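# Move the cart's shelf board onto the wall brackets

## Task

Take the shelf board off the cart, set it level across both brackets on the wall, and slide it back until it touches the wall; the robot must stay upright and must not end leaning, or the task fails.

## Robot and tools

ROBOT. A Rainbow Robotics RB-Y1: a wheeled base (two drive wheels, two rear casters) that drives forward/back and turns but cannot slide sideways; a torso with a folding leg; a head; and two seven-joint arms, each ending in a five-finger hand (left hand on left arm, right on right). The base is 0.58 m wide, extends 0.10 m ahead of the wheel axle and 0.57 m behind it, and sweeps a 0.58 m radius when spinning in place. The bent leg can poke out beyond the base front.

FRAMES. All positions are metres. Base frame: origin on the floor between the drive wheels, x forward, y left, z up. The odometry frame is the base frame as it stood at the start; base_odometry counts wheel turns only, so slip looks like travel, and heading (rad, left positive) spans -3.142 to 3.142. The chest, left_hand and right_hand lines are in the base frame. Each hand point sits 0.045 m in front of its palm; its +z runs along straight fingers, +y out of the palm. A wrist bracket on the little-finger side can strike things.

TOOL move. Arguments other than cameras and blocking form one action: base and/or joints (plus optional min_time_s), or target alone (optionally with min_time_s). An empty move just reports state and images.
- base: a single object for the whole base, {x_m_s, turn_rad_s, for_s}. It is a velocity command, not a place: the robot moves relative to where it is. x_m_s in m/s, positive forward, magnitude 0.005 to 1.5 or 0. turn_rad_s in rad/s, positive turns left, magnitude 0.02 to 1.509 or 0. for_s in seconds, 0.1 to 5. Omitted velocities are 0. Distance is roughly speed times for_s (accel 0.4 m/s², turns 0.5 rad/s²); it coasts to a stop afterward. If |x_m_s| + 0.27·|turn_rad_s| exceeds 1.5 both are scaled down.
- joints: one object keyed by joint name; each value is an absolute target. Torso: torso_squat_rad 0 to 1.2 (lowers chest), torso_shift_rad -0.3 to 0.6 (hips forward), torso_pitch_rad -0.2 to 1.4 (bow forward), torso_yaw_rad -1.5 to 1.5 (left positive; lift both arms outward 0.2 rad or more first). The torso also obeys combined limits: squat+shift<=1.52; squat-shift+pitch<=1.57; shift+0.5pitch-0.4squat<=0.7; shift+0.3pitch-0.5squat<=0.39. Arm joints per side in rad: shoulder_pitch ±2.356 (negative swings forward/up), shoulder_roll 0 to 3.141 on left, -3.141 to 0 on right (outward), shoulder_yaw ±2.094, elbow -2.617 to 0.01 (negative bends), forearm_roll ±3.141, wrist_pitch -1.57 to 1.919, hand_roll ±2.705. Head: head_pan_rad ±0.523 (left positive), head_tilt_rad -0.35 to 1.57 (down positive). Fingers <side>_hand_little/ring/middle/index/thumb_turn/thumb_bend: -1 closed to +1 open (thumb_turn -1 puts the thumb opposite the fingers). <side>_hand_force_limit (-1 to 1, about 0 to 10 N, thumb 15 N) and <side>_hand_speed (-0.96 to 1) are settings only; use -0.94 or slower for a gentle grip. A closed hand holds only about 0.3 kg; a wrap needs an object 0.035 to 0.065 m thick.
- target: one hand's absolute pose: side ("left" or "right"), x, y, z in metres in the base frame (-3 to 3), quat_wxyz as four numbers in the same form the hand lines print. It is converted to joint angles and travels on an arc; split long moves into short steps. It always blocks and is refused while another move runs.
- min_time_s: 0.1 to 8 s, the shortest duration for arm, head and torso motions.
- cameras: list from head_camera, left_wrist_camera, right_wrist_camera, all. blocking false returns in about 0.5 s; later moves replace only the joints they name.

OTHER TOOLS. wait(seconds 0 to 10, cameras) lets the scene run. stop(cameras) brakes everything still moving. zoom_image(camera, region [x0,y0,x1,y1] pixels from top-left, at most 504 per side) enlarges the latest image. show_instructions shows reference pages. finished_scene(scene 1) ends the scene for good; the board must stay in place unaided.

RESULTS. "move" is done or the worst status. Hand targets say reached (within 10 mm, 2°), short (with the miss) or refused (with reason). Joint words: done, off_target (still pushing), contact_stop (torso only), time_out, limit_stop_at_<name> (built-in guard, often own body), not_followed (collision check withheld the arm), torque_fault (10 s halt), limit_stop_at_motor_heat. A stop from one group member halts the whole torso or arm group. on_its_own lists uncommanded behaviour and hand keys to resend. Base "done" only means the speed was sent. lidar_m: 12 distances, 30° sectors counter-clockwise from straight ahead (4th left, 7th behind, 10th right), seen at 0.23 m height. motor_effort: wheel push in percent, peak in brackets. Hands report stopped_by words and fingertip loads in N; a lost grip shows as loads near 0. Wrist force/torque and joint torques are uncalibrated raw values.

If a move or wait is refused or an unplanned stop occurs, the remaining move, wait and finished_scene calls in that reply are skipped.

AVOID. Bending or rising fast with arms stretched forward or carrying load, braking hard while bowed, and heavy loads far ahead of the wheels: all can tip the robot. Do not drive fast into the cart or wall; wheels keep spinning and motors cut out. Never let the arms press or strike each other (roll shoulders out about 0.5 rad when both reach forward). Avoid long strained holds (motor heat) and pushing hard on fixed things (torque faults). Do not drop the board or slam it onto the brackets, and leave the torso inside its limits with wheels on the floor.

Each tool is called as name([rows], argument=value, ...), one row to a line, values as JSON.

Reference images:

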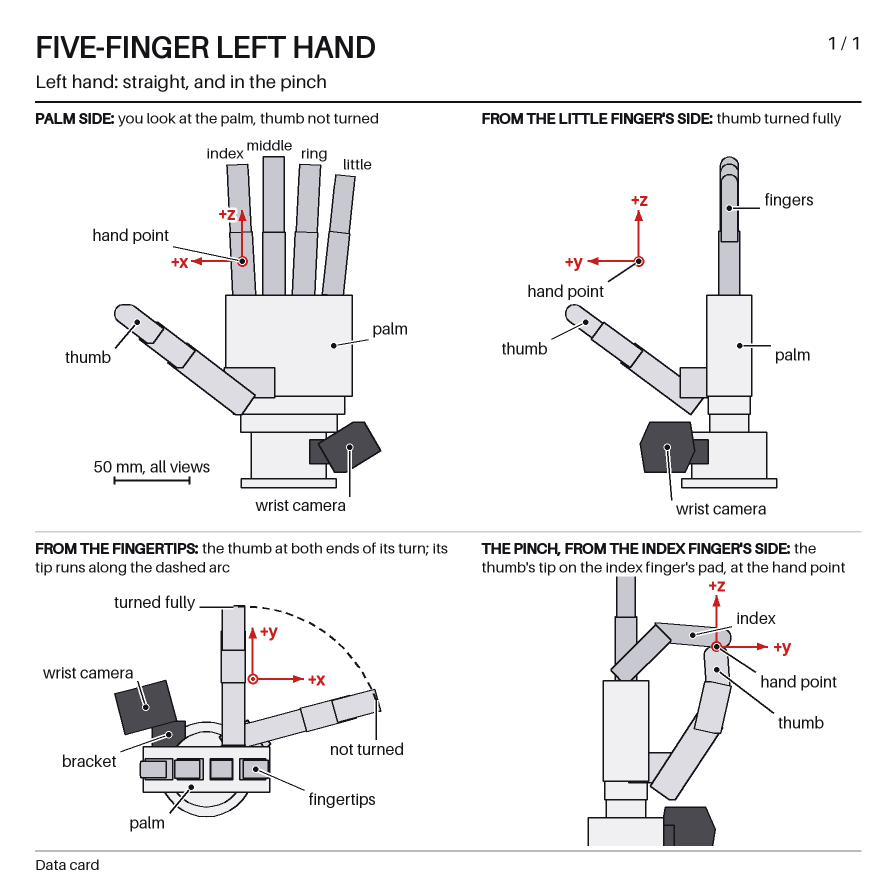

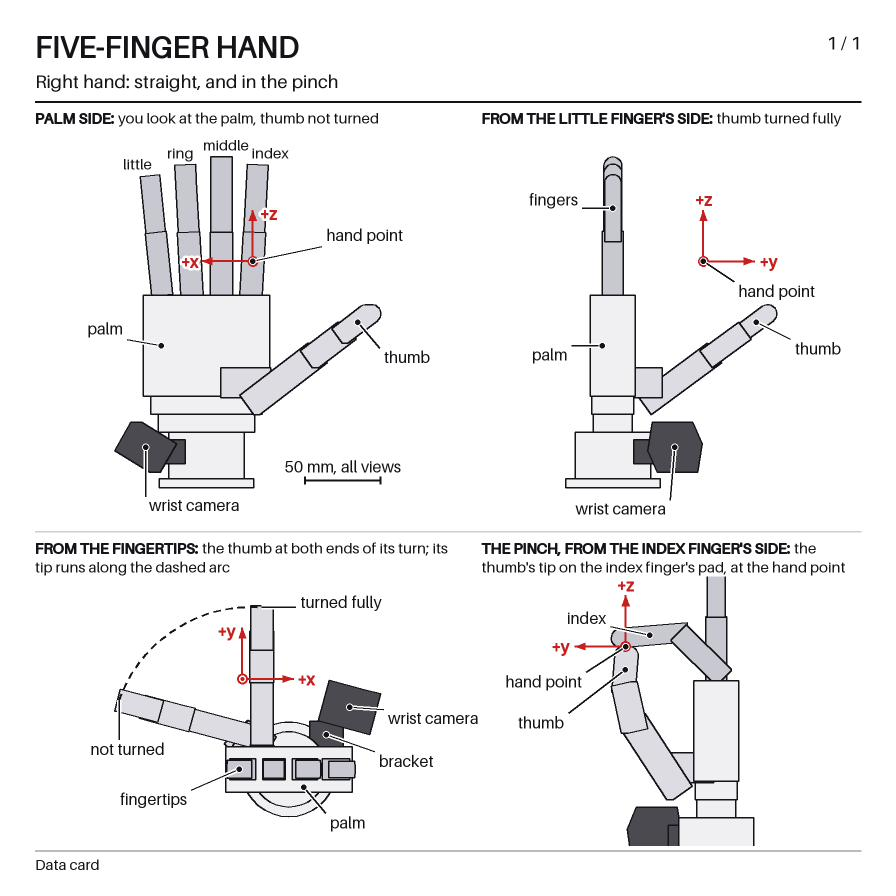

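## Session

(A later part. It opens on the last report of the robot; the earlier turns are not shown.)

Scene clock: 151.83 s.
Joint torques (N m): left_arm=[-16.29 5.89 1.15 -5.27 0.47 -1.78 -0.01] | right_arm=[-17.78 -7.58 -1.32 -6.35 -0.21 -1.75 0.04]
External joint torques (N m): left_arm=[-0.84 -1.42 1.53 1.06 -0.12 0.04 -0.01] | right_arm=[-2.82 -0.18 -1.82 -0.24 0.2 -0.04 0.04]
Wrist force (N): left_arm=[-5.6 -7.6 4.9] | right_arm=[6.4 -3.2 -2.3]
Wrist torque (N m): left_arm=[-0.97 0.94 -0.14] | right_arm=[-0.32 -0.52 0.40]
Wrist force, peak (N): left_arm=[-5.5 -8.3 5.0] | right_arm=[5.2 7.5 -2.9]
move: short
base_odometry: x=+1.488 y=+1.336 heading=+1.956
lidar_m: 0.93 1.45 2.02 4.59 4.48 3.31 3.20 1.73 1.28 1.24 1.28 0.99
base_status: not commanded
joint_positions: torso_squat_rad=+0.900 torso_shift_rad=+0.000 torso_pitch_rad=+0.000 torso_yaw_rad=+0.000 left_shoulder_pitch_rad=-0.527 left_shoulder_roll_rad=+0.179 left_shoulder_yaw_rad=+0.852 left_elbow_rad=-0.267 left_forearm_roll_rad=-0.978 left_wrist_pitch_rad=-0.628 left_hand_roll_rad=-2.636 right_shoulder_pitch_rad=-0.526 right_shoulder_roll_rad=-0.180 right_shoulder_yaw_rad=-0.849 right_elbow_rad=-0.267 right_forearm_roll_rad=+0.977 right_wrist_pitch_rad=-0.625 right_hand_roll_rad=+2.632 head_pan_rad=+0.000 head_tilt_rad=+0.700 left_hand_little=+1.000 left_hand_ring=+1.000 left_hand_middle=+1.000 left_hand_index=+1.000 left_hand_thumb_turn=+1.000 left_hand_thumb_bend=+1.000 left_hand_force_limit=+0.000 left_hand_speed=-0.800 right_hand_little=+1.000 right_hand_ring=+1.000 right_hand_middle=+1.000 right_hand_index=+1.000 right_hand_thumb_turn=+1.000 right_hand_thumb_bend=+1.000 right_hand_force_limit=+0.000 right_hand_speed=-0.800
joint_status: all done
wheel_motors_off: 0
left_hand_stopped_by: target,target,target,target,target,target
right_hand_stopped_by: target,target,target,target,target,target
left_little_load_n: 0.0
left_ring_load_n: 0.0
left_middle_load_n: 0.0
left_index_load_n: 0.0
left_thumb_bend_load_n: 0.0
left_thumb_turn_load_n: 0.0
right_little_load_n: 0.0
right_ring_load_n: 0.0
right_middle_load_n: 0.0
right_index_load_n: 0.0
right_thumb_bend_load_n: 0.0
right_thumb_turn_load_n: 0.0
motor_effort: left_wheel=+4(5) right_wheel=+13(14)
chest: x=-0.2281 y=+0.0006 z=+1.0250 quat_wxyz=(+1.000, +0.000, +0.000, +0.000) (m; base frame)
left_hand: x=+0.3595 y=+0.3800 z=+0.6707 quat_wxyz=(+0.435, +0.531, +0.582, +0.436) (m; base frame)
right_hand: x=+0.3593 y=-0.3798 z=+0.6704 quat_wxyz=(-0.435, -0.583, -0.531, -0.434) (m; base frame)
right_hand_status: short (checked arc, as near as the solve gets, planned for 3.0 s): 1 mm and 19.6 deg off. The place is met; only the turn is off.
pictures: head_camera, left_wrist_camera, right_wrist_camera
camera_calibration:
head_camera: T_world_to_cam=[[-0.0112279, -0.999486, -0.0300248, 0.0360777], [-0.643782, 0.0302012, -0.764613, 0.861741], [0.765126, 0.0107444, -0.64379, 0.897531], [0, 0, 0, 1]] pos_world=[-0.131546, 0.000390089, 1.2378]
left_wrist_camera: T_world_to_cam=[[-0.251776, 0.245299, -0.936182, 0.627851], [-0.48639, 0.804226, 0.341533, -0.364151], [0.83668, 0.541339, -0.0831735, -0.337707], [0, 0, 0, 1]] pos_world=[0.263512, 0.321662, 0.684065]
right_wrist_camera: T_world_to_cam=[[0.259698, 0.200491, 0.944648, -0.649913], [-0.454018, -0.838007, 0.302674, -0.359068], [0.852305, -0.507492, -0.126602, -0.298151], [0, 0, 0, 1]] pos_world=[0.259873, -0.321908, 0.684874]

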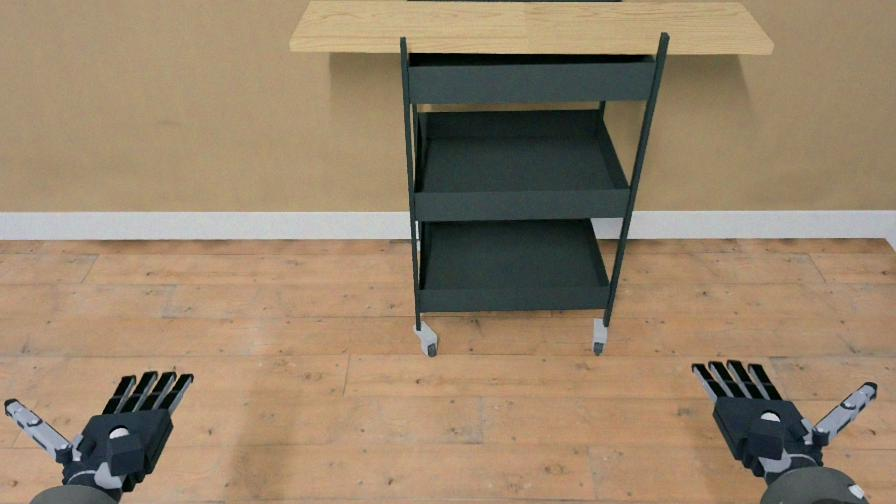

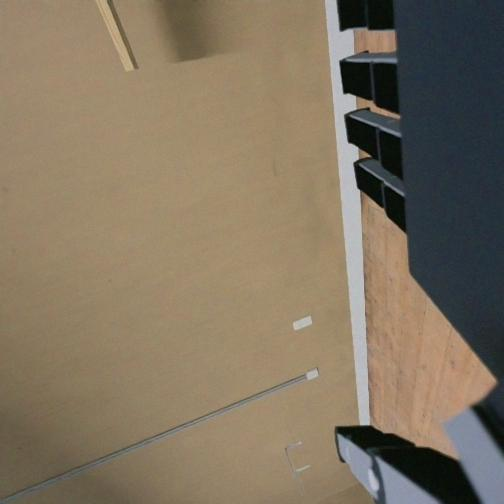

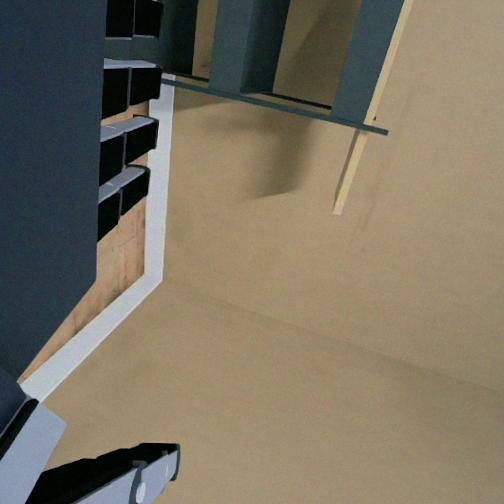

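move(joints={"left_shoulder_pitch_rad": -0.35, "left_shoulder_roll_rad": 0.27, "left_shoulder_yaw_rad": 0.0, "left_elbow_rad": -0.75, "left_forearm_roll_rad": 2.75, "left_wrist_pitch_rad": 0.65, "left_hand_roll_rad": 0.3, "right_shoulder_pitch_rad": -0.35, "right_shoulder_roll_rad": -0.27, "right_shoulder_yaw_rad": 0.0, "right_elbow_rad": -0.75, "right_forearm_roll_rad": -2.75, "right_wrist_pitch_rad": 0.65, "right_hand_roll_rad": -0.3}, min_time_s=3, cameras=["head_camera"])

move(target={"side": "left", "x": 0.36, "y": 0.38, "z": 0.67, "quat_wxyz": [0.52133, 0.47771, 0.47771, 0.52133]}, min_time_s=2)

move(target={"side": "right", "x": 0.36, "y": -0.38, "z": 0.67, "quat_wxyz": [0.52133, 0.47771, 0.47771, 0.52133]}, min_time_s=2, cameras=["head_camera"])

Scene clock: 183.50 s.
Joint torques (N m): left_arm=[-13.75 7.48 0.82 -8.67 0.65 1.4 0.08] | right_arm=[-15.07 -7.87 -1.79 -9.09 -0.48 1.93 0.14]
External joint torques (N m): left_arm=[1.64 0.88 -1.52 -0.09 0.03 -0.28 0.07] | right_arm=[-0.31 -1.52 0.48 -1.08 0.31 0.33 0.14]
Wrist force (N): left_arm=[-7.6 -7.8 3.7] | right_arm=[8.7 -3.0 -4.6]
Wrist torque (N m): left_arm=[-0.89 1.11 -0.16] | right_arm=[-0.14 -0.62 0.40]
Wrist force, peak (N): left_arm=[-10.7 -3.6 6.6] | right_arm=[11.2 5.2 -1.7]
move: done
base_odometry: x=+1.488 y=+1.336 heading=+1.956
lidar_m: 0.94 1.44 2.02 4.60 4.47 3.32 3.19 1.72 1.28 1.23 1.28 1.01
base_status: not commanded
joint_positions: torso_squat_rad=+0.900 torso_shift_rad=+0.000 torso_pitch_rad=+0.000 torso_yaw_rad=+0.000 left_shoulder_pitch_rad=-0.350 left_shoulder_roll_rad=+0.270 left_shoulder_yaw_rad=+0.000 left_elbow_rad=-0.750 left_forearm_roll_rad=+2.750 left_wrist_pitch_rad=+0.650 left_hand_roll_rad=+0.300 right_shoulder_pitch_rad=-0.350 right_shoulder_roll_rad=-0.270 right_shoulder_yaw_rad=+0.000 right_elbow_rad=-0.750 right_forearm_roll_rad=-2.750 right_wrist_pitch_rad=+0.650 right_hand_roll_rad=-0.300 head_pan_rad=+0.000 head_tilt_rad=+0.700 left_hand_little=+1.000 left_hand_ring=+1.000 left_hand_middle=+1.000 left_hand_index=+1.000 left_hand_thumb_turn=+1.000 left_hand_thumb_bend=+1.000 left_hand_force_limit=+0.000 left_hand_speed=-0.800 right_hand_little=+1.000 right_hand_ring=+1.000 right_hand_middle=+1.000 right_hand_index=+1.000 right_hand_thumb_turn=+1.000 right_hand_thumb_bend=+1.000 right_hand_force_limit=+0.000 right_hand_speed=-0.800
joint_status: all done
wheel_motors_off: 0
left_hand_stopped_by: target,target,target,target,target,target
right_hand_stopped_by: target,target,target,target,target,target
left_little_load_n: 0.0
left_ring_load_n: 0.0
left_middle_load_n: 0.0
left_index_load_n: 0.0
left_thumb_bend_load_n: 0.0
left_thumb_turn_load_n: 0.0
right_little_load_n: 0.0
right_ring_load_n: 0.0
right_middle_load_n: 0.0
right_index_load_n: 0.0
right_thumb_bend_load_n: 0.0
right_thumb_turn_load_n: 0.0
motor_effort: left_wheel=+4(5) right_wheel=+13(14)
chest: x=-0.2281 y=+0.0006 z=+1.0250 quat_wxyz=(+1.000, +0.000, +0.000, +0.000) (m; base frame)
left_hand: x=+0.3732 y=+0.2507 z=+0.8085 quat_wxyz=(-0.509, -0.606, -0.318, -0.522) (m; base frame)
right_hand: x=+0.3732 y=-0.2500 z=+0.8087 quat_wxyz=(+0.522, +0.318, +0.607, +0.508) (m; base frame)
pictures: head_camera
camera_calibration:
head_camera: T_world_to_cam=[[-0.0112279, -0.999486, -0.0300248, 0.0360777], [-0.643782, 0.0302012, -0.764613, 0.861741], [0.765126, 0.0107444, -0.64379, 0.897531], [0, 0, 0, 1]] pos_world=[-0.131546, 0.000390089, 1.2378]

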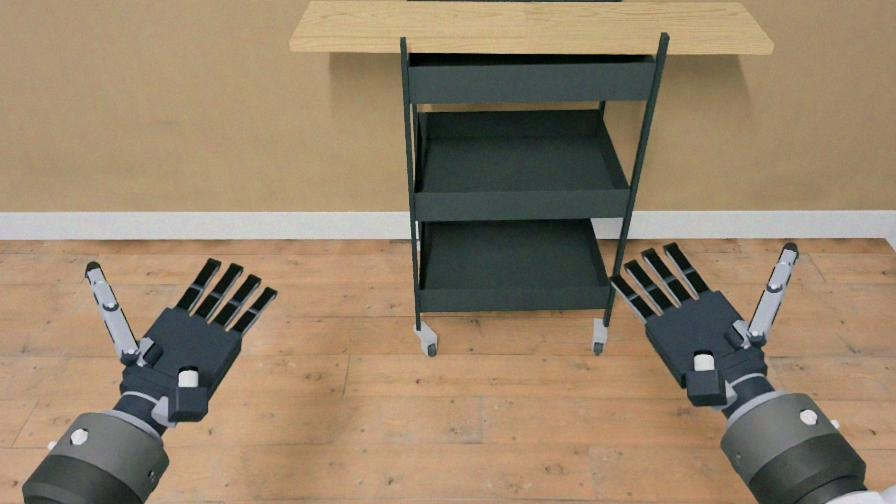

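Scene clock: 185.83 s.
Joint torques (N m): left_arm=[-16.68 5.9 2.86 -5.28 0.37 1.39 0.44] | right_arm=[-14.96 -7.77 -1.82 -8.99 -0.6 1.94 0.29]
External joint torques (N m): left_arm=[-1.39 -1.91 2.17 1.61 0.09 -0.47 0.45] | right_arm=[-0.21 -1.42 0.45 -0.98 0.19 0.34 0.29]
Wrist force (N): left_arm=[-5.5 -7.9 5.3] | right_arm=[8.3 -3.0 -4.6]
Wrist torque (N m): left_arm=[-1.01 0.95 -0.07] | right_arm=[-0.13 -0.56 0.38]
Wrist force, peak (N): left_arm=[-7.6 -8.1 3.7] | right_arm=[8.7 -3.2 -4.7]
move: short
base_odometry: x=+1.488 y=+1.336 heading=+1.956
lidar_m: 0.94 1.45 2.02 4.59 4.47 3.32 3.19 1.73 1.28 1.24 1.28 1.01
base_status: not commanded
joint_positions: torso_squat_rad=+0.900 torso_shift_rad=+0.000 torso_pitch_rad=+0.000 torso_yaw_rad=+0.000 left_shoulder_pitch_rad=-0.485 left_shoulder_roll_rad=+0.252 left_shoulder_yaw_rad=+0.191 left_elbow_rad=-0.267 left_forearm_roll_rad=+2.925 left_wrist_pitch_rad=+0.577 left_hand_roll_rad=+0.375 right_shoulder_pitch_rad=-0.350 right_shoulder_roll_rad=-0.270 right_shoulder_yaw_rad=+0.000 right_elbow_rad=-0.750 right_forearm_roll_rad=-2.750 right_wrist_pitch_rad=+0.650 right_hand_roll_rad=-0.300 head_pan_rad=+0.000 head_tilt_rad=+0.700 left_hand_little=+1.000 left_hand_ring=+1.000 left_hand_middle=+1.000 left_hand_index=+1.000 left_hand_thumb_turn=+1.000 left_hand_thumb_bend=+1.000 left_hand_force_limit=+0.000 left_hand_speed=-0.800 right_hand_little=+1.000 right_hand_ring=+1.000 right_hand_middle=+1.000 right_hand_index=+1.000 right_hand_thumb_turn=+1.000 right_hand_thumb_bend=+1.000 right_hand_force_limit=+0.000 right_hand_speed=-0.800
joint_status: all done
wheel_motors_off: 0
left_hand_stopped_by: target,target,target,target,target,target
right_hand_stopped_by: target,target,target,target,target,target
left_little_load_n: 0.0
left_ring_load_n: 0.0
left_middle_load_n: 0.0
left_index_load_n: 0.0
left_thumb_bend_load_n: 0.0
left_thumb_turn_load_n: 0.0
right_little_load_n: 0.0
right_ring_load_n: 0.0
right_middle_load_n: 0.0
right_index_load_n: 0.0
right_thumb_bend_load_n: 0.0
right_thumb_turn_load_n: 0.0
motor_effort: left_wheel=+3(4) right_wheel=+13(14)
chest: x=-0.2281 y=+0.0006 z=+1.0250 quat_wxyz=(+1.000, +0.000, +0.000, +0.000) (m; base frame)
left_hand: x=+0.3594 y=+0.3800 z=+0.6707 quat_wxyz=(-0.435, -0.531, -0.582, -0.436) (m; base frame)
left_hand_status: short (checked arc, as near as the solve gets, planned for 2.0 s): 1 mm and 19.4 deg off. The place is met; only the turn is off.
right_hand: x=+0.3732 y=-0.2500 z=+0.8087 quat_wxyz=(+0.522, +0.318, +0.607, +0.508) (m; base frame)
pictures: none

Scene clock: 188.17 s.
Joint torques (N m): left_arm=[-16.87 5.79 2.15 -5.31 0.43 1.43 0.37] | right_arm=[-18.18 -7.33 -2.79 -6.6 -0.5 1.9 -0.06]
External joint torques (N m): left_arm=[-1.58 -2.02 1.45 1.58 0.15 -0.44 0.37] | right_arm=[-3.38 0.15 -2.03 -0.17 -0.06 0.11 -0.06]
Wrist force (N): left_arm=[-5.6 -7.7 5.8] | right_arm=[6.0 -3.4 -2.6]
Wrist torque (N m): left_arm=[-0.99 0.97 -0.04] | right_arm=[-0.31 -0.45 0.25]
Wrist force, peak (N): left_arm=[-5.8 -7.9 5.5] | right_arm=[8.6 -3.0 -4.9]
move: short
base_odometry: x=+1.488 y=+1.336 heading=+1.956
lidar_m: 0.93 1.45 2.01 4.59 4.47 3.32 3.19 1.72 1.28 1.24 1.28 1.01
base_status: not commanded
joint_positions: torso_squat_rad=+0.900 torso_shift_rad=+0.000 torso_pitch_rad=+0.000 torso_yaw_rad=+0.000 left_shoulder_pitch_rad=-0.485 left_shoulder_roll_rad=+0.252 left_shoulder_yaw_rad=+0.191 left_elbow_rad=-0.267 left_forearm_roll_rad=+2.925 left_wrist_pitch_rad=+0.577 left_hand_roll_rad=+0.375 right_shoulder_pitch_rad=-0.485 right_shoulder_roll_rad=-0.252 right_shoulder_yaw_rad=-0.190 right_elbow_rad=-0.267 right_forearm_roll_rad=-2.925 right_wrist_pitch_rad=+0.575 right_hand_roll_rad=-0.378 head_pan_rad=+0.000 head_tilt_rad=+0.700 left_hand_little=+1.000 left_hand_ring=+1.000 left_hand_middle=+1.000 left_hand_index=+1.000 left_hand_thumb_turn=+1.000 left_hand_thumb_bend=+1.000 left_hand_force_limit=+0.000 left_hand_speed=-0.800 right_hand_little=+1.000 right_hand_ring=+1.000 right_hand_middle=+1.000 right_hand_index=+1.000 right_hand_thumb_turn=+1.000 right_hand_thumb_bend=+1.000 right_hand_force_limit=+0.000 right_hand_speed=-0.800
joint_status: all done
wheel_motors_off: 0
left_hand_stopped_by: target,target,target,target,target,target
right_hand_stopped_by: target,target,target,target,target,target
left_little_load_n: 0.0
left_ring_load_n: 0.0
left_middle_load_n: 0.0
left_index_load_n: 0.0
left_thumb_bend_load_n: 0.0
left_thumb_turn_load_n: 0.0
right_little_load_n: 0.5
right_ring_load_n: 0.0
right_middle_load_n: 0.0
right_index_load_n: 0.0
right_thumb_bend_load_n: 0.0
right_thumb_turn_load_n: 0.0
motor_effort: left_wheel=+4(5) right_wheel=+12(14)
chest: x=-0.2281 y=+0.0006 z=+1.0250 quat_wxyz=(+1.000, +0.000, +0.000, +0.000) (m; base frame)
left_hand: x=+0.3594 y=+0.3800 z=+0.6707 quat_wxyz=(-0.435, -0.531, -0.582, -0.436) (m; base frame)
right_hand: x=+0.3593 y=-0.3799 z=+0.6704 quat_wxyz=(+0.435, +0.583, +0.531, +0.434) (m; base frame)
right_hand_status: short (checked arc, as near as the solve gets, planned for 2.0 s): 1 mm and 19.6 deg off. The place is met; only the turn is off.
pictures: head_camera
camera_calibration:
head_camera: T_world_to_cam=[[-0.0112279, -0.999486, -0.0300248, 0.0360777], [-0.643782, 0.0302012, -0.764613, 0.861741], [0.765126, 0.0107444, -0.64379, 0.897531], [0, 0, 0, 1]] pos_world=[-0.131546, 0.000390089, 1.2378]

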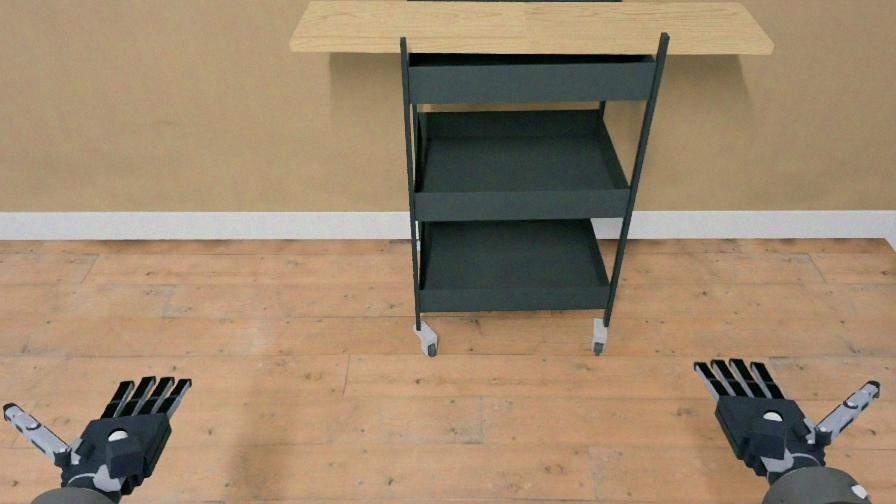

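move(joints={"torso_pitch_rad": 0.35, "head_tilt_rad": 0.35}, min_time_s=2)

move(target={"side": "left", "x": 0.36, "y": 0.38, "z": 0.69, "quat_wxyz": [0.52133, 0.47771, 0.47771, 0.52133]}, min_time_s=2)

move(target={"side": "right", "x": 0.36, "y": -0.38, "z": 0.69, "quat_wxyz": [0.52133, 0.47771, 0.47771, 0.52133]}, min_time_s=2, cameras=["head_camera"])

Scene clock: 199.60 s.
Joint torques (N m): left_arm=[-7.37 5.11 2.08 -3.41 0.53 1.24 0.46] | right_arm=[-9.4 -6.63 -2.87 -3.99 -0.39 1.74 -0.14]
External joint torques (N m): left_arm=[-0.74 -1.92 1.25 0.48 0.26 -0.31 0.46] | right_arm=[-3.04 0.06 -2.05 -0.39 -0.03 0.24 -0.15]
Wrist force (N): left_arm=[-5.5 -6.6 7.3] | right_arm=[6.5 -2.5 -0.8]
Wrist torque (N m): left_arm=[-0.98 0.99 -0.09] | right_arm=[-0.30 -0.55 0.31]
Wrist force, peak (N): left_arm=[-5.3 -7.3 7.4] | right_arm=[6.6 -3.5 -2.9]
move: done
base_odometry: x=+1.488 y=+1.336 heading=+1.956
lidar_m: 0.93 1.44 2.02 4.59 4.46 3.32 3.19 1.71 1.29 1.24 1.28 1.01
base_status: not commanded
joint_positions: torso_squat_rad=+0.900 torso_shift_rad=+0.000 torso_pitch_rad=+0.350 torso_yaw_rad=+0.000 left_shoulder_pitch_rad=-0.485 left_shoulder_roll_rad=+0.251 left_shoulder_yaw_rad=+0.191 left_elbow_rad=-0.267 left_forearm_roll_rad=+2.925 left_wrist_pitch_rad=+0.577 left_hand_roll_rad=+0.375 right_shoulder_pitch_rad=-0.485 right_shoulder_roll_rad=-0.252 right_shoulder_yaw_rad=-0.190 right_elbow_rad=-0.267 right_forearm_roll_rad=-2.925 right_wrist_pitch_rad=+0.575 right_hand_roll_rad=-0.378 head_pan_rad=+0.000 head_tilt_rad=+0.350 left_hand_little=+1.000 left_hand_ring=+1.000 left_hand_middle=+1.000 left_hand_index=+1.000 left_hand_thumb_turn=+1.000 left_hand_thumb_bend=+1.000 left_hand_force_limit=+0.000 left_hand_speed=-0.800 right_hand_little=+1.000 right_hand_ring=+1.000 right_hand_middle=+1.000 right_hand_index=+1.000 right_hand_thumb_turn=+1.000 right_hand_thumb_bend=+1.000 right_hand_force_limit=+0.000 right_hand_speed=-0.800
joint_status: all done
wheel_motors_off: 0
left_hand_stopped_by: target,target,target,target,target,target
right_hand_stopped_by: target,target,target,target,target,target
left_little_load_n: 0.0
left_ring_load_n: 0.0
left_middle_load_n: 0.0
left_index_load_n: 0.0
left_thumb_bend_load_n: 0.0
left_thumb_turn_load_n: 0.0
right_little_load_n: 0.5
right_ring_load_n: 0.0
right_middle_load_n: 0.0
right_index_load_n: 0.0
right_thumb_bend_load_n: 0.0
right_thumb_turn_load_n: 0.0
motor_effort: left_wheel=+3(4) right_wheel=+13(14)
chest: x=-0.1219 y=+0.0006 z=+1.0063 quat_wxyz=(+0.985, +0.000, +0.174, +0.000) (m; base frame)
left_hand: x=+0.3084 y=+0.3798 z=+0.4718 quat_wxyz=(-0.327, -0.599, -0.649, -0.336) (m; base frame)
right_hand: x=+0.3081 y=-0.3800 z=+0.4717 quat_wxyz=(+0.336, +0.650, +0.599, +0.326) (m; base frame)
pictures: none

Scene clock: 201.93 s.
Joint torques (N m): left_arm=[-5.84 8.69 2.8 -6.39 0.65 1.92 -0.03] | right_arm=[-9.17 -6.52 -2.86 -4.01 -0.44 1.73 -0.1]
External joint torques (N m): left_arm=[2.01 0.98 1.34 -0.14 0.19 -0.04 -0.03] | right_arm=[-2.81 0.17 -2.04 -0.41 -0.08 0.23 -0.1]
Wrist force (N): left_arm=[-5.6 -7.9 3.7] | right_arm=[6.6 -2.3 -0.9]
Wrist torque (N m): left_arm=[-0.88 0.91 -0.11] | right_arm=[-0.27 -0.58 0.32]
Wrist force, peak (N): left_arm=[-5.7 -7.0 7.3] | right_arm=[6.8 -2.6 -0.9]
move: done
base_odometry: x=+1.488 y=+1.336 heading=+1.956
lidar_m: 0.94 1.45 2.02 4.59 4.47 3.32 3.19 1.72 1.28 1.24 1.28 1.00
base_status: not commanded
joint_positions: torso_squat_rad=+0.900 torso_shift_rad=+0.000 torso_pitch_rad=+0.350 torso_yaw_rad=+0.000 left_shoulder_pitch_rad=-0.433 left_shoulder_roll_rad=+0.256 left_shoulder_yaw_rad=+0.269 left_elbow_rad=-0.560 left_forearm_roll_rad=+2.998 left_wrist_pitch_rad=+1.020 left_hand_roll_rad=+0.297 right_shoulder_pitch_rad=-0.485 right_shoulder_roll_rad=-0.252 right_shoulder_yaw_rad=-0.190 right_elbow_rad=-0.267 right_forearm_roll_rad=-2.925 right_wrist_pitch_rad=+0.575 right_hand_roll_rad=-0.378 head_pan_rad=+0.000 head_tilt_rad=+0.350 left_hand_little=+1.000 left_hand_ring=+1.000 left_hand_middle=+1.000 left_hand_index=+1.000 left_hand_thumb_turn=+1.000 left_hand_thumb_bend=+1.000 left_hand_force_limit=+0.000 left_hand_speed=-0.800 right_hand_little=+1.000 right_hand_ring=+1.000 right_hand_middle=+1.000 right_hand_index=+1.000 right_hand_thumb_turn=+1.000 right_hand_thumb_bend=+1.000 right_hand_force_limit=+0.000 right_hand_speed=-0.800
joint_status: all done
wheel_motors_off: 0
left_hand_stopped_by: target,target,target,target,target,target
right_hand_stopped_by: target,target,target,target,target,target
left_little_load_n: 0.0
left_ring_load_n: 0.0
left_middle_load_n: 0.0
left_index_load_n: 0.0
left_thumb_bend_load_n: 0.0
left_thumb_turn_load_n: 0.0
right_little_load_n: 0.0
right_ring_load_n: 0.0
right_middle_load_n: 0.0
right_index_load_n: 0.0
right_thumb_bend_load_n: 0.0
right_thumb_turn_load_n: 0.0
motor_effort: left_wheel=+3(4) right_wheel=+12(14)
chest: x=-0.1219 y=+0.0006 z=+1.0063 quat_wxyz=(+0.985, +0.000, +0.174, +0.000) (m; base frame)
left_hand: x=+0.3601 y=+0.3797 z=+0.6901 quat_wxyz=(-0.524, -0.476, -0.474, -0.523) (m; base frame)
left_hand_status: reached (checked arc, planned for 2.0 s): 0 mm and 0.6 deg off.
right_hand: x=+0.3081 y=-0.3800 z=+0.4717 quat_wxyz=(+0.336, +0.650, +0.599, +0.326) (m; base frame)
pictures: none

Scene clock: 204.27 s.
Joint torques (N m): left_arm=[-6.19 9.01 2.59 -6.46 0.63 1.84 -0.12] | right_arm=[-7.13 -8.87 -3.5 -6.74 -0.63 2.41 0.17]
External joint torques (N m): left_arm=[1.66 1.3 1.13 -0.22 0.18 -0.12 -0.12] | right_arm=[0.37 -1.51 -2.09 -0.95 -0.05 0.54 0.16]
Wrist force (N): left_arm=[-5.5 -7.9 3.8] | right_arm=[6.5 -3.4 -4.6]
Wrist torque (N m): left_arm=[-0.90 0.88 -0.09] | right_arm=[-0.17 -0.45 0.39]
Wrist force, peak (N): left_arm=[-5.7 -8.2 3.9] | right_arm=[6.7 -3.5 -4.5]
move: done
base_odometry: x=+1.488 y=+1.336 heading=+1.956
lidar_m: 0.94 1.45 2.03 4.59 4.47 3.32 3.19 1.73 1.28 1.24 1.28 1.01
base_status: not commanded
joint_positions: torso_squat_rad=+0.900 torso_shift_rad=+0.000 torso_pitch_rad=+0.350 torso_yaw_rad=+0.000 left_shoulder_pitch_rad=-0.433 left_shoulder_roll_rad=+0.256 left_shoulder_yaw_rad=+0.269 left_elbow_rad=-0.560 left_forearm_roll_rad=+2.998 left_wrist_pitch_rad=+1.020 left_hand_roll_rad=+0.297 right_shoulder_pitch_rad=-0.436 right_shoulder_roll_rad=-0.257 right_shoulder_yaw_rad=-0.269 right_elbow_rad=-0.553 right_forearm_roll_rad=-2.999 right_wrist_pitch_rad=+1.023 right_hand_roll_rad=-0.299 head_pan_rad=+0.000 head_tilt_rad=+0.350 left_hand_little=+1.000 left_hand_ring=+1.000 left_hand_middle=+1.000 left_hand_index=+1.000 left_hand_thumb_turn=+1.000 left_hand_thumb_bend=+1.000 left_hand_force_limit=+0.000 left_hand_speed=-0.800 right_hand_little=+1.000 right_hand_ring=+1.000 right_hand_middle=+1.000 right_hand_index=+1.000 right_hand_thumb_turn=+1.000 right_hand_thumb_bend=+1.000 right_hand_force_limit=+0.000 right_hand_speed=-0.800
joint_status: all done
wheel_motors_off: 0
left_hand_stopped_by: target,target,target,target,target,target
right_hand_stopped_by: target,target,target,target,target,target
left_little_load_n: 0.0
left_ring_load_n: 0.0
left_middle_load_n: 0.0
left_index_load_n: 0.0
left_thumb_bend_load_n: 0.0
left_thumb_turn_load_n: 0.0
right_little_load_n: 0.0
right_ring_load_n: 0.0
right_middle_load_n: 0.0
right_index_load_n: 0.0
right_thumb_bend_load_n: 0.0
right_thumb_turn_load_n: 0.0
motor_effort: left_wheel=+3(4) right_wheel=+12(14)
chest: x=-0.1219 y=+0.0006 z=+1.0063 quat_wxyz=(+0.985, +0.000, +0.174, +0.000) (m; base frame)
left_hand: x=+0.3601 y=+0.3797 z=+0.6901 quat_wxyz=(-0.524, -0.476, -0.474, -0.523) (m; base frame)
right_hand: x=+0.3601 y=-0.3797 z=+0.6901 quat_wxyz=(+0.523, +0.475, +0.476, +0.524) (m; base frame)
right_hand_status: reached (checked arc, planned for 2.0 s): 0 mm and 0.5 deg off.
pictures: head_camera
camera_calibration:
head_camera: T_world_to_cam=[[-0.0112302, -0.999486, -0.0300247, 0.0368697], [-0.643841, 0.0302017, -0.764563, 0.943943], [0.765077, 0.0107449, -0.643849, 0.740068], [0, 0, 0, 1]] pos_world=[0.0419539, 0.000390088, 1.1993]

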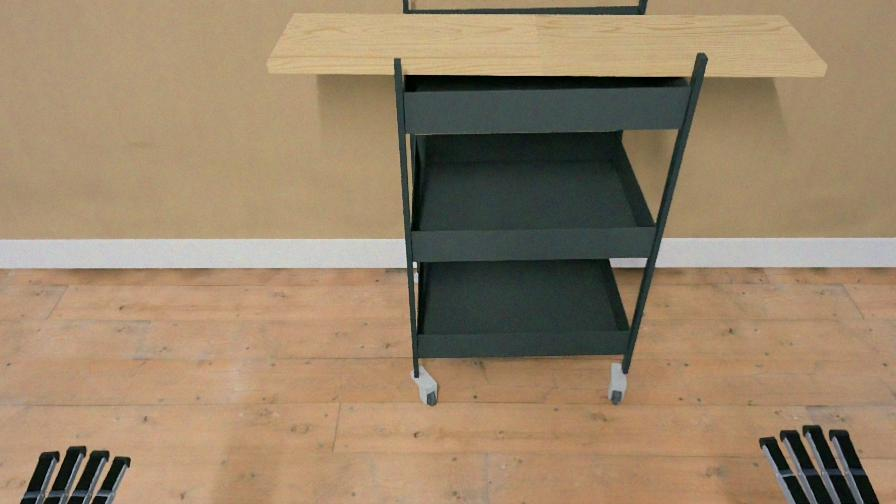

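move(base={"turn_rad_s": -0.2, "for_s": 0.667})

move(base={"x_m_s": 0.3, "for_s": 1.667})

move(base={"turn_rad_s": 0.15, "for_s": 0.4}, joints={"head_tilt_rad": 0.4}, cameras=["all"])

Scene clock: 208.43 s.
Joint torques (N m): left_arm=[-6.31 8.57 2.48 -6.48 0.36 1.97 -0.17] | right_arm=[-7.59 -8.53 -3.16 -6.7 -0.59 2.44 0.24]
External joint torques (N m): left_arm=[1.54 0.87 1.02 -0.24 -0.09 0 -0.16] | right_arm=[-0.1 -1.17 -1.76 -0.91 0 0.57 0.23]
Wrist force (N): left_arm=[-5.3 -8.0 3.8] | right_arm=[6.6 -3.2 -4.6]
Wrist torque (N m): left_arm=[-0.91 0.86 -0.08] | right_arm=[-0.16 -0.46 0.38]
Wrist force, peak (N): left_arm=[-6.0 -8.1 3.9] | right_arm=[6.8 -3.7 -4.8]
move: done
base_odometry: x=+1.487 y=+1.336 heading=+1.824
lidar_m: 0.94 1.41 1.77 3.89 4.65 3.45 3.21 2.00 1.34 1.22 1.24 1.49
base_status: done (sent for 0.67 of 0.67 s)
joint_positions: torso_squat_rad=+0.900 torso_shift_rad=+0.000 torso_pitch_rad=+0.350 torso_yaw_rad=+0.000 left_shoulder_pitch_rad=-0.433 left_shoulder_roll_rad=+0.256 left_shoulder_yaw_rad=+0.269 left_elbow_rad=-0.560 left_forearm_roll_rad=+2.998 left_wrist_pitch_rad=+1.020 left_hand_roll_rad=+0.297 right_shoulder_pitch_rad=-0.436 right_shoulder_roll_rad=-0.257 right_shoulder_yaw_rad=-0.269 right_elbow_rad=-0.553 right_forearm_roll_rad=-2.999 right_wrist_pitch_rad=+1.023 right_hand_roll_rad=-0.299 head_pan_rad=+0.000 head_tilt_rad=+0.350 left_hand_little=+1.000 left_hand_ring=+1.000 left_hand_middle=+1.000 left_hand_index=+1.000 left_hand_thumb_turn=+1.000 left_hand_thumb_bend=+1.000 left_hand_force_limit=+0.000 left_hand_speed=-0.800 right_hand_little=+1.000 right_hand_ring=+1.000 right_hand_middle=+1.000 right_hand_index=+1.000 right_hand_thumb_turn=+1.000 right_hand_thumb_bend=+1.000 right_hand_force_limit=+0.000 right_hand_speed=-0.800
joint_status: not commanded
wheel_motors_off: 0
left_hand_stopped_by: target,target,target,target,target,target
right_hand_stopped_by: target,target,target,target,target,target
left_little_load_n: 0.0
left_ring_load_n: 0.0
left_middle_load_n: 0.0
left_index_load_n: 0.0
left_thumb_bend_load_n: 0.0
left_thumb_turn_load_n: 0.0
right_little_load_n: 0.0
right_ring_load_n: 0.0
right_middle_load_n: 0.0
right_index_load_n: 0.0
right_thumb_bend_load_n: 0.0
right_thumb_turn_load_n: 0.0
motor_effort: left_wheel=-1(16) right_wheel=-7(20)
chest: x=-0.1219 y=+0.0006 z=+1.0063 quat_wxyz=(+0.985, +0.000, +0.174, +0.000) (m; base frame)
left_hand: x=+0.3601 y=+0.3797 z=+0.6901 quat_wxyz=(-0.524, -0.476, -0.474, -0.523) (m; base frame)
right_hand: x=+0.3600 y=-0.3798 z=+0.6900 quat_wxyz=(+0.523, +0.475, +0.476, +0.524) (m; base frame)
pictures: none

Scene clock: 211.43 s.
Joint torques (N m): left_arm=[-7.53 8.73 2.66 -6.01 0.59 1.78 -0.11] | right_arm=[-8.28 -8.54 -3.11 -6.28 -0.63 2.45 0.18]
External joint torques (N m): left_arm=[0.31 1.03 1.2 0.23 0.14 -0.18 -0.11] | right_arm=[-0.8 -1.17 -1.7 -0.49 -0.04 0.58 0.18]
Wrist force (N): left_arm=[-5.2 -8.0 3.8] | right_arm=[6.5 -3.5 -4.5]
Wrist torque (N m): left_arm=[-0.91 0.83 -0.07] | right_arm=[-0.21 -0.45 0.37]
Wrist force, peak (N): left_arm=[-5.6 -8.2 4.1] | right_arm=[6.8 -3.4 -5.0]
move: done
base_odometry: x=+1.362 y=+1.820 heading=+1.825
lidar_m: 0.83 0.46 1.15 2.51 4.71 3.99 3.70 1.90 1.27 1.18 1.19 0.54
base_status: done (sent for 1.67 of 1.67 s)
joint_positions: torso_squat_rad=+0.900 torso_shift_rad=+0.000 torso_pitch_rad=+0.350 torso_yaw_rad=+0.000 left_shoulder_pitch_rad=-0.433 left_shoulder_roll_rad=+0.256 left_shoulder_yaw_rad=+0.269 left_elbow_rad=-0.560 left_forearm_roll_rad=+2.998 left_wrist_pitch_rad=+1.020 left_hand_roll_rad=+0.297 right_shoulder_pitch_rad=-0.436 right_shoulder_roll_rad=-0.257 right_shoulder_yaw_rad=-0.269 right_elbow_rad=-0.553 right_forearm_roll_rad=-2.999 right_wrist_pitch_rad=+1.023 right_hand_roll_rad=-0.299 head_pan_rad=+0.000 head_tilt_rad=+0.350 left_hand_little=+1.000 left_hand_ring=+1.000 left_hand_middle=+1.000 left_hand_index=+1.000 left_hand_thumb_turn=+1.000 left_hand_thumb_bend=+1.000 left_hand_force_limit=+0.000 left_hand_speed=-0.800 right_hand_little=+1.000 right_hand_ring=+1.000 right_hand_middle=+1.000 right_hand_index=+1.000 right_hand_thumb_turn=+1.000 right_hand_thumb_bend=+1.000 right_hand_force_limit=+0.000 right_hand_speed=-0.800
joint_status: not commanded
wheel_motors_off: 0
left_hand_stopped_by: target,target,target,target,target,target
right_hand_stopped_by: target,target,target,target,target,target
left_little_load_n: 0.0
left_ring_load_n: 0.0
left_middle_load_n: 0.0
left_index_load_n: 0.0
left_thumb_bend_load_n: 0.0
left_thumb_turn_load_n: 0.0
right_little_load_n: 0.0
right_ring_load_n: 0.0
right_middle_load_n: 0.0
right_index_load_n: 0.0
right_thumb_bend_load_n: 0.0
right_thumb_turn_load_n: 0.0
motor_effort: left_wheel=+15(45) right_wheel=-13(23)
chest: x=-0.1218 y=+0.0006 z=+1.0063 quat_wxyz=(+0.985, +0.000, +0.174, +0.000) (m; base frame)
left_hand: x=+0.3600 y=+0.3798 z=+0.6899 quat_wxyz=(-0.524, -0.476, -0.474, -0.523) (m; base frame)
right_hand: x=+0.3600 y=-0.3798 z=+0.6899 quat_wxyz=(+0.523, +0.475, +0.476, +0.523) (m; base frame)
pictures: none

Scene clock: 212.50 s.
Joint torques (N m): left_arm=[-7.36 8.35 2.89 -6.02 0.59 1.86 -0.01] | right_arm=[-8.56 -8.51 -3.25 -6.36 -0.65 2.41 0.25]
External joint torques (N m): left_arm=[0.47 0.65 1.42 0.22 0.14 -0.1 0] | right_arm=[-1.08 -1.14 -1.85 -0.57 -0.06 0.55 0.24]
Wrist force (N): left_arm=[-5.3 -8.0 3.8] | right_arm=[6.5 -3.3 -4.7]
Wrist torque (N m): left_arm=[-0.90 0.87 -0.09] | right_arm=[-0.15 -0.44 0.37]
Wrist force, peak (N): left_arm=[-5.7 -8.1 4.1] | right_arm=[7.0 -3.7 -4.5]
move: done
base_odometry: x=+1.362 y=+1.821 heading=+1.884
lidar_m: 0.77 0.46 1.21 2.97 4.77 3.92 3.68 1.78 1.25 1.18 1.20 0.54
base_status: done (sent for 0.4 of 0.4 s)
joint_positions: torso_squat_rad=+0.900 torso_shift_rad=+0.000 torso_pitch_rad=+0.350 torso_yaw_rad=+0.000 left_shoulder_pitch_rad=-0.433 left_shoulder_roll_rad=+0.256 left_shoulder_yaw_rad=+0.269 left_elbow_rad=-0.560 left_forearm_roll_rad=+2.998 left_wrist_pitch_rad=+1.020 left_hand_roll_rad=+0.297 right_shoulder_pitch_rad=-0.436 right_shoulder_roll_rad=-0.257 right_shoulder_yaw_rad=-0.269 right_elbow_rad=-0.553 right_forearm_roll_rad=-2.999 right_wrist_pitch_rad=+1.023 right_hand_roll_rad=-0.299 head_pan_rad=+0.000 head_tilt_rad=+0.400 left_hand_little=+1.000 left_hand_ring=+1.000 left_hand_middle=+1.000 left_hand_index=+1.000 left_hand_thumb_turn=+1.000 left_hand_thumb_bend=+1.000 left_hand_force_limit=+0.000 left_hand_speed=-0.800 right_hand_little=+1.000 right_hand_ring=+1.000 right_hand_middle=+1.000 right_hand_index=+1.000 right_hand_thumb_turn=+1.000 right_hand_thumb_bend=+1.000 right_hand_force_limit=+0.000 right_hand_speed=-0.800
joint_status: all done
wheel_motors_off: 0
left_hand_stopped_by: target,target,target,target,target,target
right_hand_stopped_by: target,target,target,target,target,target
left_little_load_n: 0.0
left_ring_load_n: 0.0
left_middle_load_n: 0.0
left_index_load_n: 0.0
left_thumb_bend_load_n: 0.0
left_thumb_turn_load_n: 0.0
right_little_load_n: 0.0
right_ring_load_n: 0.0
right_middle_load_n: 0.0
right_index_load_n: 0.0
right_thumb_bend_load_n: 0.0
right_thumb_turn_load_n: 0.0
motor_effort: left_wheel=-17(28) right_wheel=+3(21)
chest: x=-0.1218 y=+0.0006 z=+1.0063 quat_wxyz=(+0.985, +0.000, +0.174, +0.000) (m; base frame)
left_hand: x=+0.3600 y=+0.3798 z=+0.6899 quat_wxyz=(-0.524, -0.476, -0.474, -0.523) (m; base frame)
right_hand: x=+0.3600 y=-0.3798 z=+0.6899 quat_wxyz=(+0.523, +0.475, +0.476, +0.523) (m; base frame)
pictures: head_camera, left_wrist_camera, right_wrist_camera
camera_calibration:
head_camera: T_world_to_cam=[[-0.012722, -0.999486, -0.0294242, 0.0361117], [-0.681363, 0.0302024, -0.731322, 0.903399], [0.731835, 0.0107446, -0.681397, 0.78348], [0, 0, 0, 1]] pos_world=[0.0426242, 0.00039009, 1.1956]
left_wrist_camera: T_world_to_cam=[[0.086339, 0.300737, -0.949791, 0.512678], [-0.538926, 0.815921, 0.209359, -0.264696], [0.837917, 0.493791, 0.232521, -0.536696], [0, 0, 0, 1]] pos_world=[0.262791, 0.326806, 0.667147]
right_wrist_camera: T_world_to_cam=[[-0.0813668, 0.2577, 0.962793, -0.536379], [-0.493966, -0.849438, 0.185614, -0.273885], [0.865666, -0.460484, 0.196411, -0.506014], [0, 0, 0, 1]] pos_world=[0.259106, -0.327435, 0.666646]

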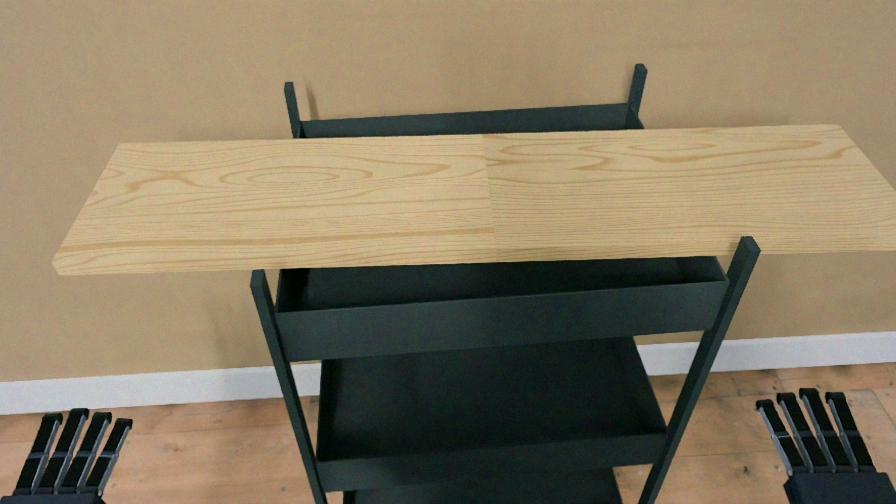

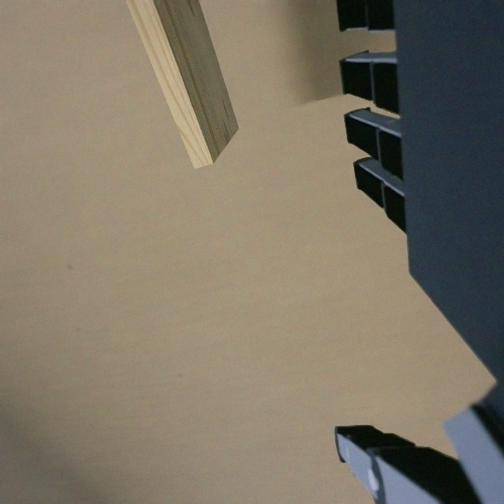

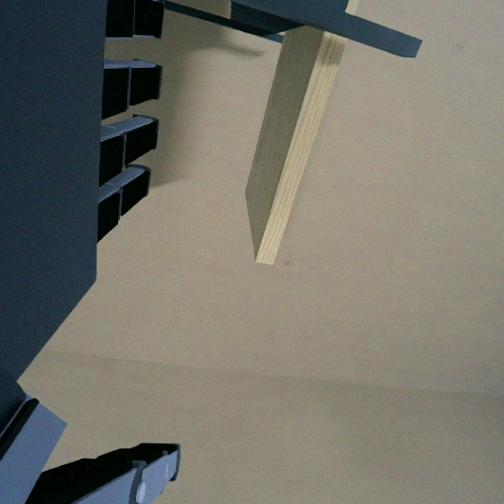

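move(target={"side": "left", "x": 0.36, "y": 0.347, "z": 0.70, "quat_wxyz": [0.52133, 0.47771, 0.47771, 0.52133]}, min_time_s=1)

move(target={"side": "right", "x": 0.36, "y": -0.413, "z": 0.70, "quat_wxyz": [0.52133, 0.47771, 0.47771, 0.52133]}, min_time_s=1)

move(joints={"left_hand_thumb_turn": -1, "right_hand_thumb_turn": -1, "left_hand_speed": -0.4, "right_hand_speed": -0.4}, base={"x_m_s": 0.1, "for_s": 1.45}, cameras=["all"])

Scene clock: 256.33 s.
Joint torques (N m): left_arm=[-5.86 4.2 -0.27 -7.43 0.23 1.65 -0.03] | right_arm=[-8.45 -8.47 -3.06 -6.43 -0.62 2.41 0.23]
External joint torques (N m): left_arm=[1.36 -1.47 -1.58 -0.22 -0.11 -0.33 -0.02] | right_arm=[-0.97 -1.1 -1.65 -0.63 -0.03 0.54 0.23]
Wrist force (N): left_arm=[-5.7 -7.8 3.6] | right_arm=[6.5 -3.4 -4.5]
Wrist torque (N m): left_arm=[-0.88 0.93 -0.15] | right_arm=[-0.19 -0.45 0.37]
Wrist force, peak (N): left_arm=[-5.8 -8.7 3.2] | right_arm=[6.9 -3.4 -4.7]
move: done
base_odometry: x=+1.362 y=+1.821 heading=+1.884
lidar_m: 0.78 0.46 1.21 2.96 4.76 3.91 3.68 1.78 1.24 1.18 1.19 0.54
base_status: not commanded
joint_positions: torso_squat_rad=+0.900 torso_shift_rad=+0.000 torso_pitch_rad=+0.350 torso_yaw_rad=+0.000 left_shoulder_pitch_rad=-0.336 left_shoulder_roll_rad=+0.167 left_shoulder_yaw_rad=+0.253 left_elbow_rad=-0.807 left_forearm_roll_rad=+2.986 left_wrist_pitch_rad=+0.890 left_hand_roll_rad=+0.259 right_shoulder_pitch_rad=-0.436 right_shoulder_roll_rad=-0.257 right_shoulder_yaw_rad=-0.269 right_elbow_rad=-0.553 right_forearm_roll_rad=-2.999 right_wrist_pitch_rad=+1.023 right_hand_roll_rad=-0.299 head_pan_rad=+0.000 head_tilt_rad=+0.400 left_hand_little=+1.000 left_hand_ring=+1.000 left_hand_middle=+1.000 left_hand_index=+1.000 left_hand_thumb_turn=+1.000 left_hand_thumb_bend=+1.000 left_hand_force_limit=+0.000 left_hand_speed=-0.800 right_hand_little=+1.000 right_hand_ring=+1.000 right_hand_middle=+1.000 right_hand_index=+1.000 right_hand_thumb_turn=+1.000 right_hand_thumb_bend=+1.000 right_hand_force_limit=+0.000 right_hand_speed=-0.800
joint_status: all done
wheel_motors_off: 0
left_hand_stopped_by: target,target,target,target,target,target
right_hand_stopped_by: target,target,target,target,target,target
left_little_load_n: 0.0
left_ring_load_n: 0.0
left_middle_load_n: 0.0
left_index_load_n: 0.0
left_thumb_bend_load_n: 0.0
left_thumb_turn_load_n: 0.0
right_little_load_n: 0.0
right_ring_load_n: 0.0
right_middle_load_n: 0.0
right_index_load_n: 0.0
right_thumb_bend_load_n: 0.0
right_thumb_turn_load_n: 0.0
motor_effort: left_wheel=-17(18) right_wheel=+3(4)
chest: x=-0.1218 y=+0.0006 z=+1.0063 quat_wxyz=(+0.985, +0.000, +0.174, +0.000) (m; base frame)
left_hand: x=+0.3597 y=+0.3474 z=+0.7008 quat_wxyz=(-0.525, -0.474, -0.472, -0.526) (m; base frame)
left_hand_status: reached (checked arc, planned for 1.0 s): 1 mm and 1.0 deg off.
right_hand: x=+0.3600 y=-0.3798 z=+0.6899 quat_wxyz=(+0.523, +0.475, +0.476, +0.523) (m; base frame)
pictures: none

Scene clock: 257.67 s.
Joint torques (N m): left_arm=[-5.73 4.28 -0.37 -7.37 0.28 1.62 -0.12] | right_arm=[-6.66 -10.55 -0.89 -7.11 -0.17 1.89 -0.09]
External joint torques (N m): left_arm=[1.49 -1.4 -1.68 -0.15 -0.06 -0.36 -0.12] | right_arm=[0.45 -1.68 1.03 -1.19 0.52 0.07 -0.1]
Wrist force (N): left_arm=[-5.6 -7.8 3.6] | right_arm=[6.4 -3.7 -4.6]
Wrist torque (N m): left_arm=[-0.87 0.91 -0.13] | right_arm=[-0.25 -0.42 0.24]
Wrist force, peak (N): left_arm=[-5.9 -8.1 3.8] | right_arm=[6.9 -3.5 -4.6]
move: done
base_odometry: x=+1.362 y=+1.821 heading=+1.884
lidar_m: 0.79 0.46 1.21 2.97 4.77 3.91 3.69 1.78 1.25 1.18 1.21 0.54
base_status: not commanded
joint_positions: torso_squat_rad=+0.900 torso_shift_rad=+0.000 torso_pitch_rad=+0.350 torso_yaw_rad=+0.000 left_shoulder_pitch_rad=-0.336 left_shoulder_roll_rad=+0.167 left_shoulder_yaw_rad=+0.253 left_elbow_rad=-0.807 left_forearm_roll_rad=+2.986 left_wrist_pitch_rad=+0.890 left_hand_roll_rad=+0.259 right_shoulder_pitch_rad=-0.408 right_shoulder_roll_rad=-0.320 right_shoulder_yaw_rad=-0.266 right_elbow_rad=-0.596 right_forearm_roll_rad=-2.998 right_wrist_pitch_rad=+0.991 right_hand_roll_rad=-0.372 head_pan_rad=+0.000 head_tilt_rad=+0.400 left_hand_little=+1.000 left_hand_ring=+1.000 left_hand_middle=+1.000 left_hand_index=+1.000 left_hand_thumb_turn=+1.000 left_hand_thumb_bend=+1.000 left_hand_force_limit=+0.000 left_hand_speed=-0.800 right_hand_little=+1.000 right_hand_ring=+1.000 right_hand_middle=+1.000 right_hand_index=+1.000 right_hand_thumb_turn=+1.000 right_hand_thumb_bend=+1.000 right_hand_force_limit=+0.000 right_hand_speed=-0.800
joint_status: all done
wheel_motors_off: 0
left_hand_stopped_by: target,target,target,target,target,target
right_hand_stopped_by: target,target,target,target,target,target
left_little_load_n: 0.0
left_ring_load_n: 0.0
left_middle_load_n: 0.0
left_index_load_n: 0.0
left_thumb_bend_load_n: 0.0
left_thumb_turn_load_n: 0.0
right_little_load_n: 0.0
right_ring_load_n: 0.0
right_middle_load_n: 0.0
right_index_load_n: 0.0
right_thumb_bend_load_n: 0.0
right_thumb_turn_load_n: 0.0
motor_effort: left_wheel=-17(18) right_wheel=+4(5)
chest: x=-0.1218 y=+0.0006 z=+1.0063 quat_wxyz=(+0.985, +0.000, +0.174, +0.000) (m; base frame)
left_hand: x=+0.3597 y=+0.3474 z=+0.7008 quat_wxyz=(-0.525, -0.474, -0.472, -0.526) (m; base frame)
right_hand: x=+0.3601 y=-0.4130 z=+0.7000 quat_wxyz=(+0.522, +0.478, +0.477, +0.522) (m; base frame)
right_hand_status: reached (checked arc, planned for 1.0 s): 0 mm and 0.1 deg off.
pictures: none

Scene clock: 260.20 s.
Joint torques (N m): left_arm=[-6.68 4.42 -0.62 -6.99 0.16 1.67 0.04] | right_arm=[-8.05 -10.29 -1.28 -6.74 -0.22 1.98 -0.06]
External joint torques (N m): left_arm=[0.54 -1.24 -1.93 0.22 -0.2 -0.31 0.03] | right_arm=[-0.93 -1.43 0.65 -0.81 0.48 0.16 -0.05]
Wrist force (N): left_arm=[-5.8 -7.9 3.4] | right_arm=[6.7 -3.6 -4.4]
Wrist torque (N m): left_arm=[-0.88 0.94 -0.14] | right_arm=[-0.24 -0.47 0.23]
Wrist force, peak (N): left_arm=[-5.8 -8.3 3.7] | right_arm=[6.9 -3.4 -5.0]
move: done
base_odometry: x=+1.317 y=+1.960 heading=+1.884
lidar_m: 0.74 0.33 1.01 2.49 4.78 4.07 3.83 1.77 1.24 1.17 1.13 0.41
base_status: done (sent for 1.47 of 1.47 s)
joint_positions: torso_squat_rad=+0.900 torso_shift_rad=+0.000 torso_pitch_rad=+0.350 torso_yaw_rad=+0.000 left_shoulder_pitch_rad=-0.336 left_shoulder_roll_rad=+0.167 left_shoulder_yaw_rad=+0.253 left_elbow_rad=-0.807 left_forearm_roll_rad=+2.986 left_wrist_pitch_rad=+0.890 left_hand_roll_rad=+0.259 right_shoulder_pitch_rad=-0.408 right_shoulder_roll_rad=-0.320 right_shoulder_yaw_rad=-0.266 right_elbow_rad=-0.596 right_forearm_roll_rad=-2.998 right_wrist_pitch_rad=+0.991 right_hand_roll_rad=-0.372 head_pan_rad=+0.000 head_tilt_rad=+0.400 left_hand_little=+1.000 left_hand_ring=+1.000 left_hand_middle=+1.000 left_hand_index=+1.000 left_hand_thumb_turn=-1.000 left_hand_thumb_bend=+1.000 left_hand_force_limit=+0.000 left_hand_speed=-0.400 right_hand_little=+1.000 right_hand_ring=+1.000 right_hand_middle=+1.000 right_hand_index=+1.000 right_hand_thumb_turn=-1.000 right_hand_thumb_bend=+1.000 right_hand_force_limit=+0.000 right_hand_speed=-0.400
joint_status: all done
wheel_motors_off: 0
left_hand_stopped_by: target,target,target,target,target,target
right_hand_stopped_by: target,target,target,target,target,target
left_little_load_n: 0.0
left_ring_load_n: 0.0
left_middle_load_n: 0.0
left_index_load_n: 0.0
left_thumb_bend_load_n: 0.0
left_thumb_turn_load_n: 0.0
right_little_load_n: 0.0
right_ring_load_n: 0.0
right_middle_load_n: 0.0
right_index_load_n: 0.0
right_thumb_bend_load_n: 0.0
right_thumb_turn_load_n: 0.0
motor_effort: left_wheel=+4(29) right_wheel=-3(25)
chest: x=-0.1219 y=+0.0006 z=+1.0063 quat_wxyz=(+0.985, +0.000, +0.174, +0.000) (m; base frame)
left_hand: x=+0.3596 y=+0.3475 z=+0.7008 quat_wxyz=(-0.525, -0.474, -0.472, -0.526) (m; base frame)
right_hand: x=+0.3599 y=-0.4130 z=+0.6999 quat_wxyz=(+0.522, +0.478, +0.477, +0.521) (m; base frame)
pictures: head_camera, left_wrist_camera, right_wrist_camera
camera_calibration:
head_camera: T_world_to_cam=[[-0.012722, -0.999486, -0.0294242, 0.0361117], [-0.681363, 0.0302024, -0.731322, 0.903399], [0.731835, 0.0107446, -0.681397, 0.78348], [0, 0, 0, 1]] pos_world=[0.0426242, 0.00039009, 1.1956]
left_wrist_camera: T_world_to_cam=[[0.093389, 0.302108, -0.948688, 0.528917], [-0.541553, 0.814981, 0.206219, -0.237316], [0.835463, 0.494506, 0.239718, -0.527362], [0, 0, 0, 1]] pos_world=[0.262677, 0.294402, 0.677135]
right_wrist_camera: T_world_to_cam=[[-0.0738189, 0.256488, 0.963724, -0.54142], [-0.494202, -0.848767, 0.188038, -0.305333], [0.866207, -0.462394, 0.189412, -0.519336], [0, 0, 0, 1]] pos_world=[0.258989, -0.360427, 0.677563]

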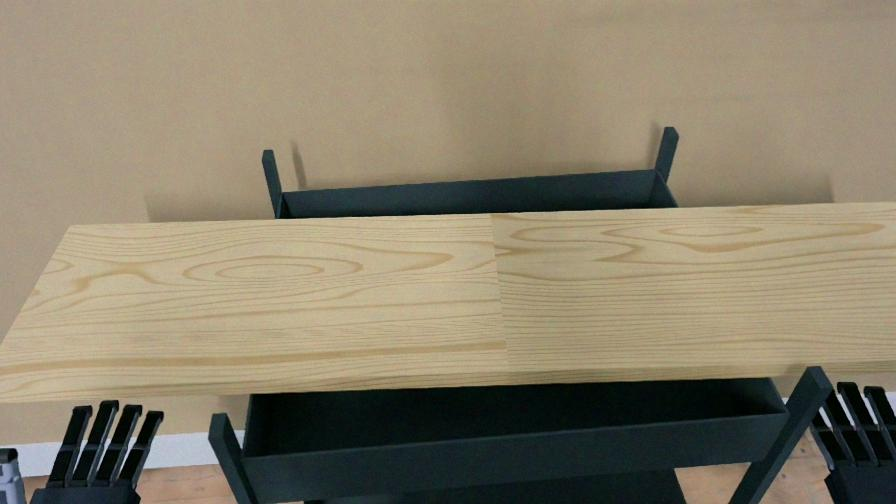

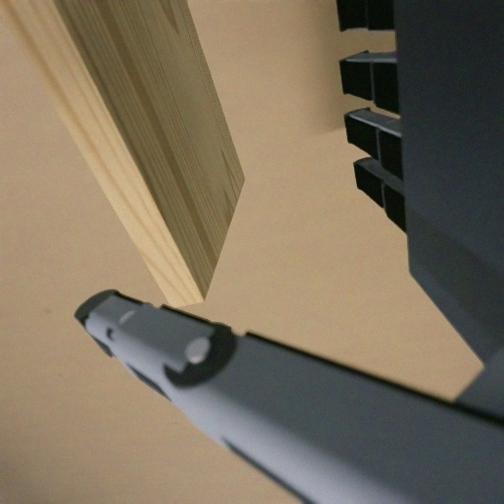

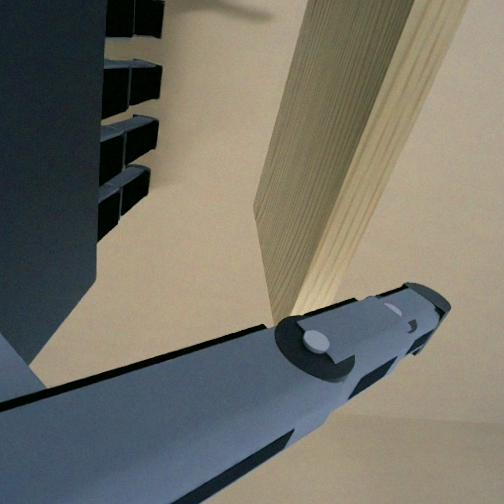

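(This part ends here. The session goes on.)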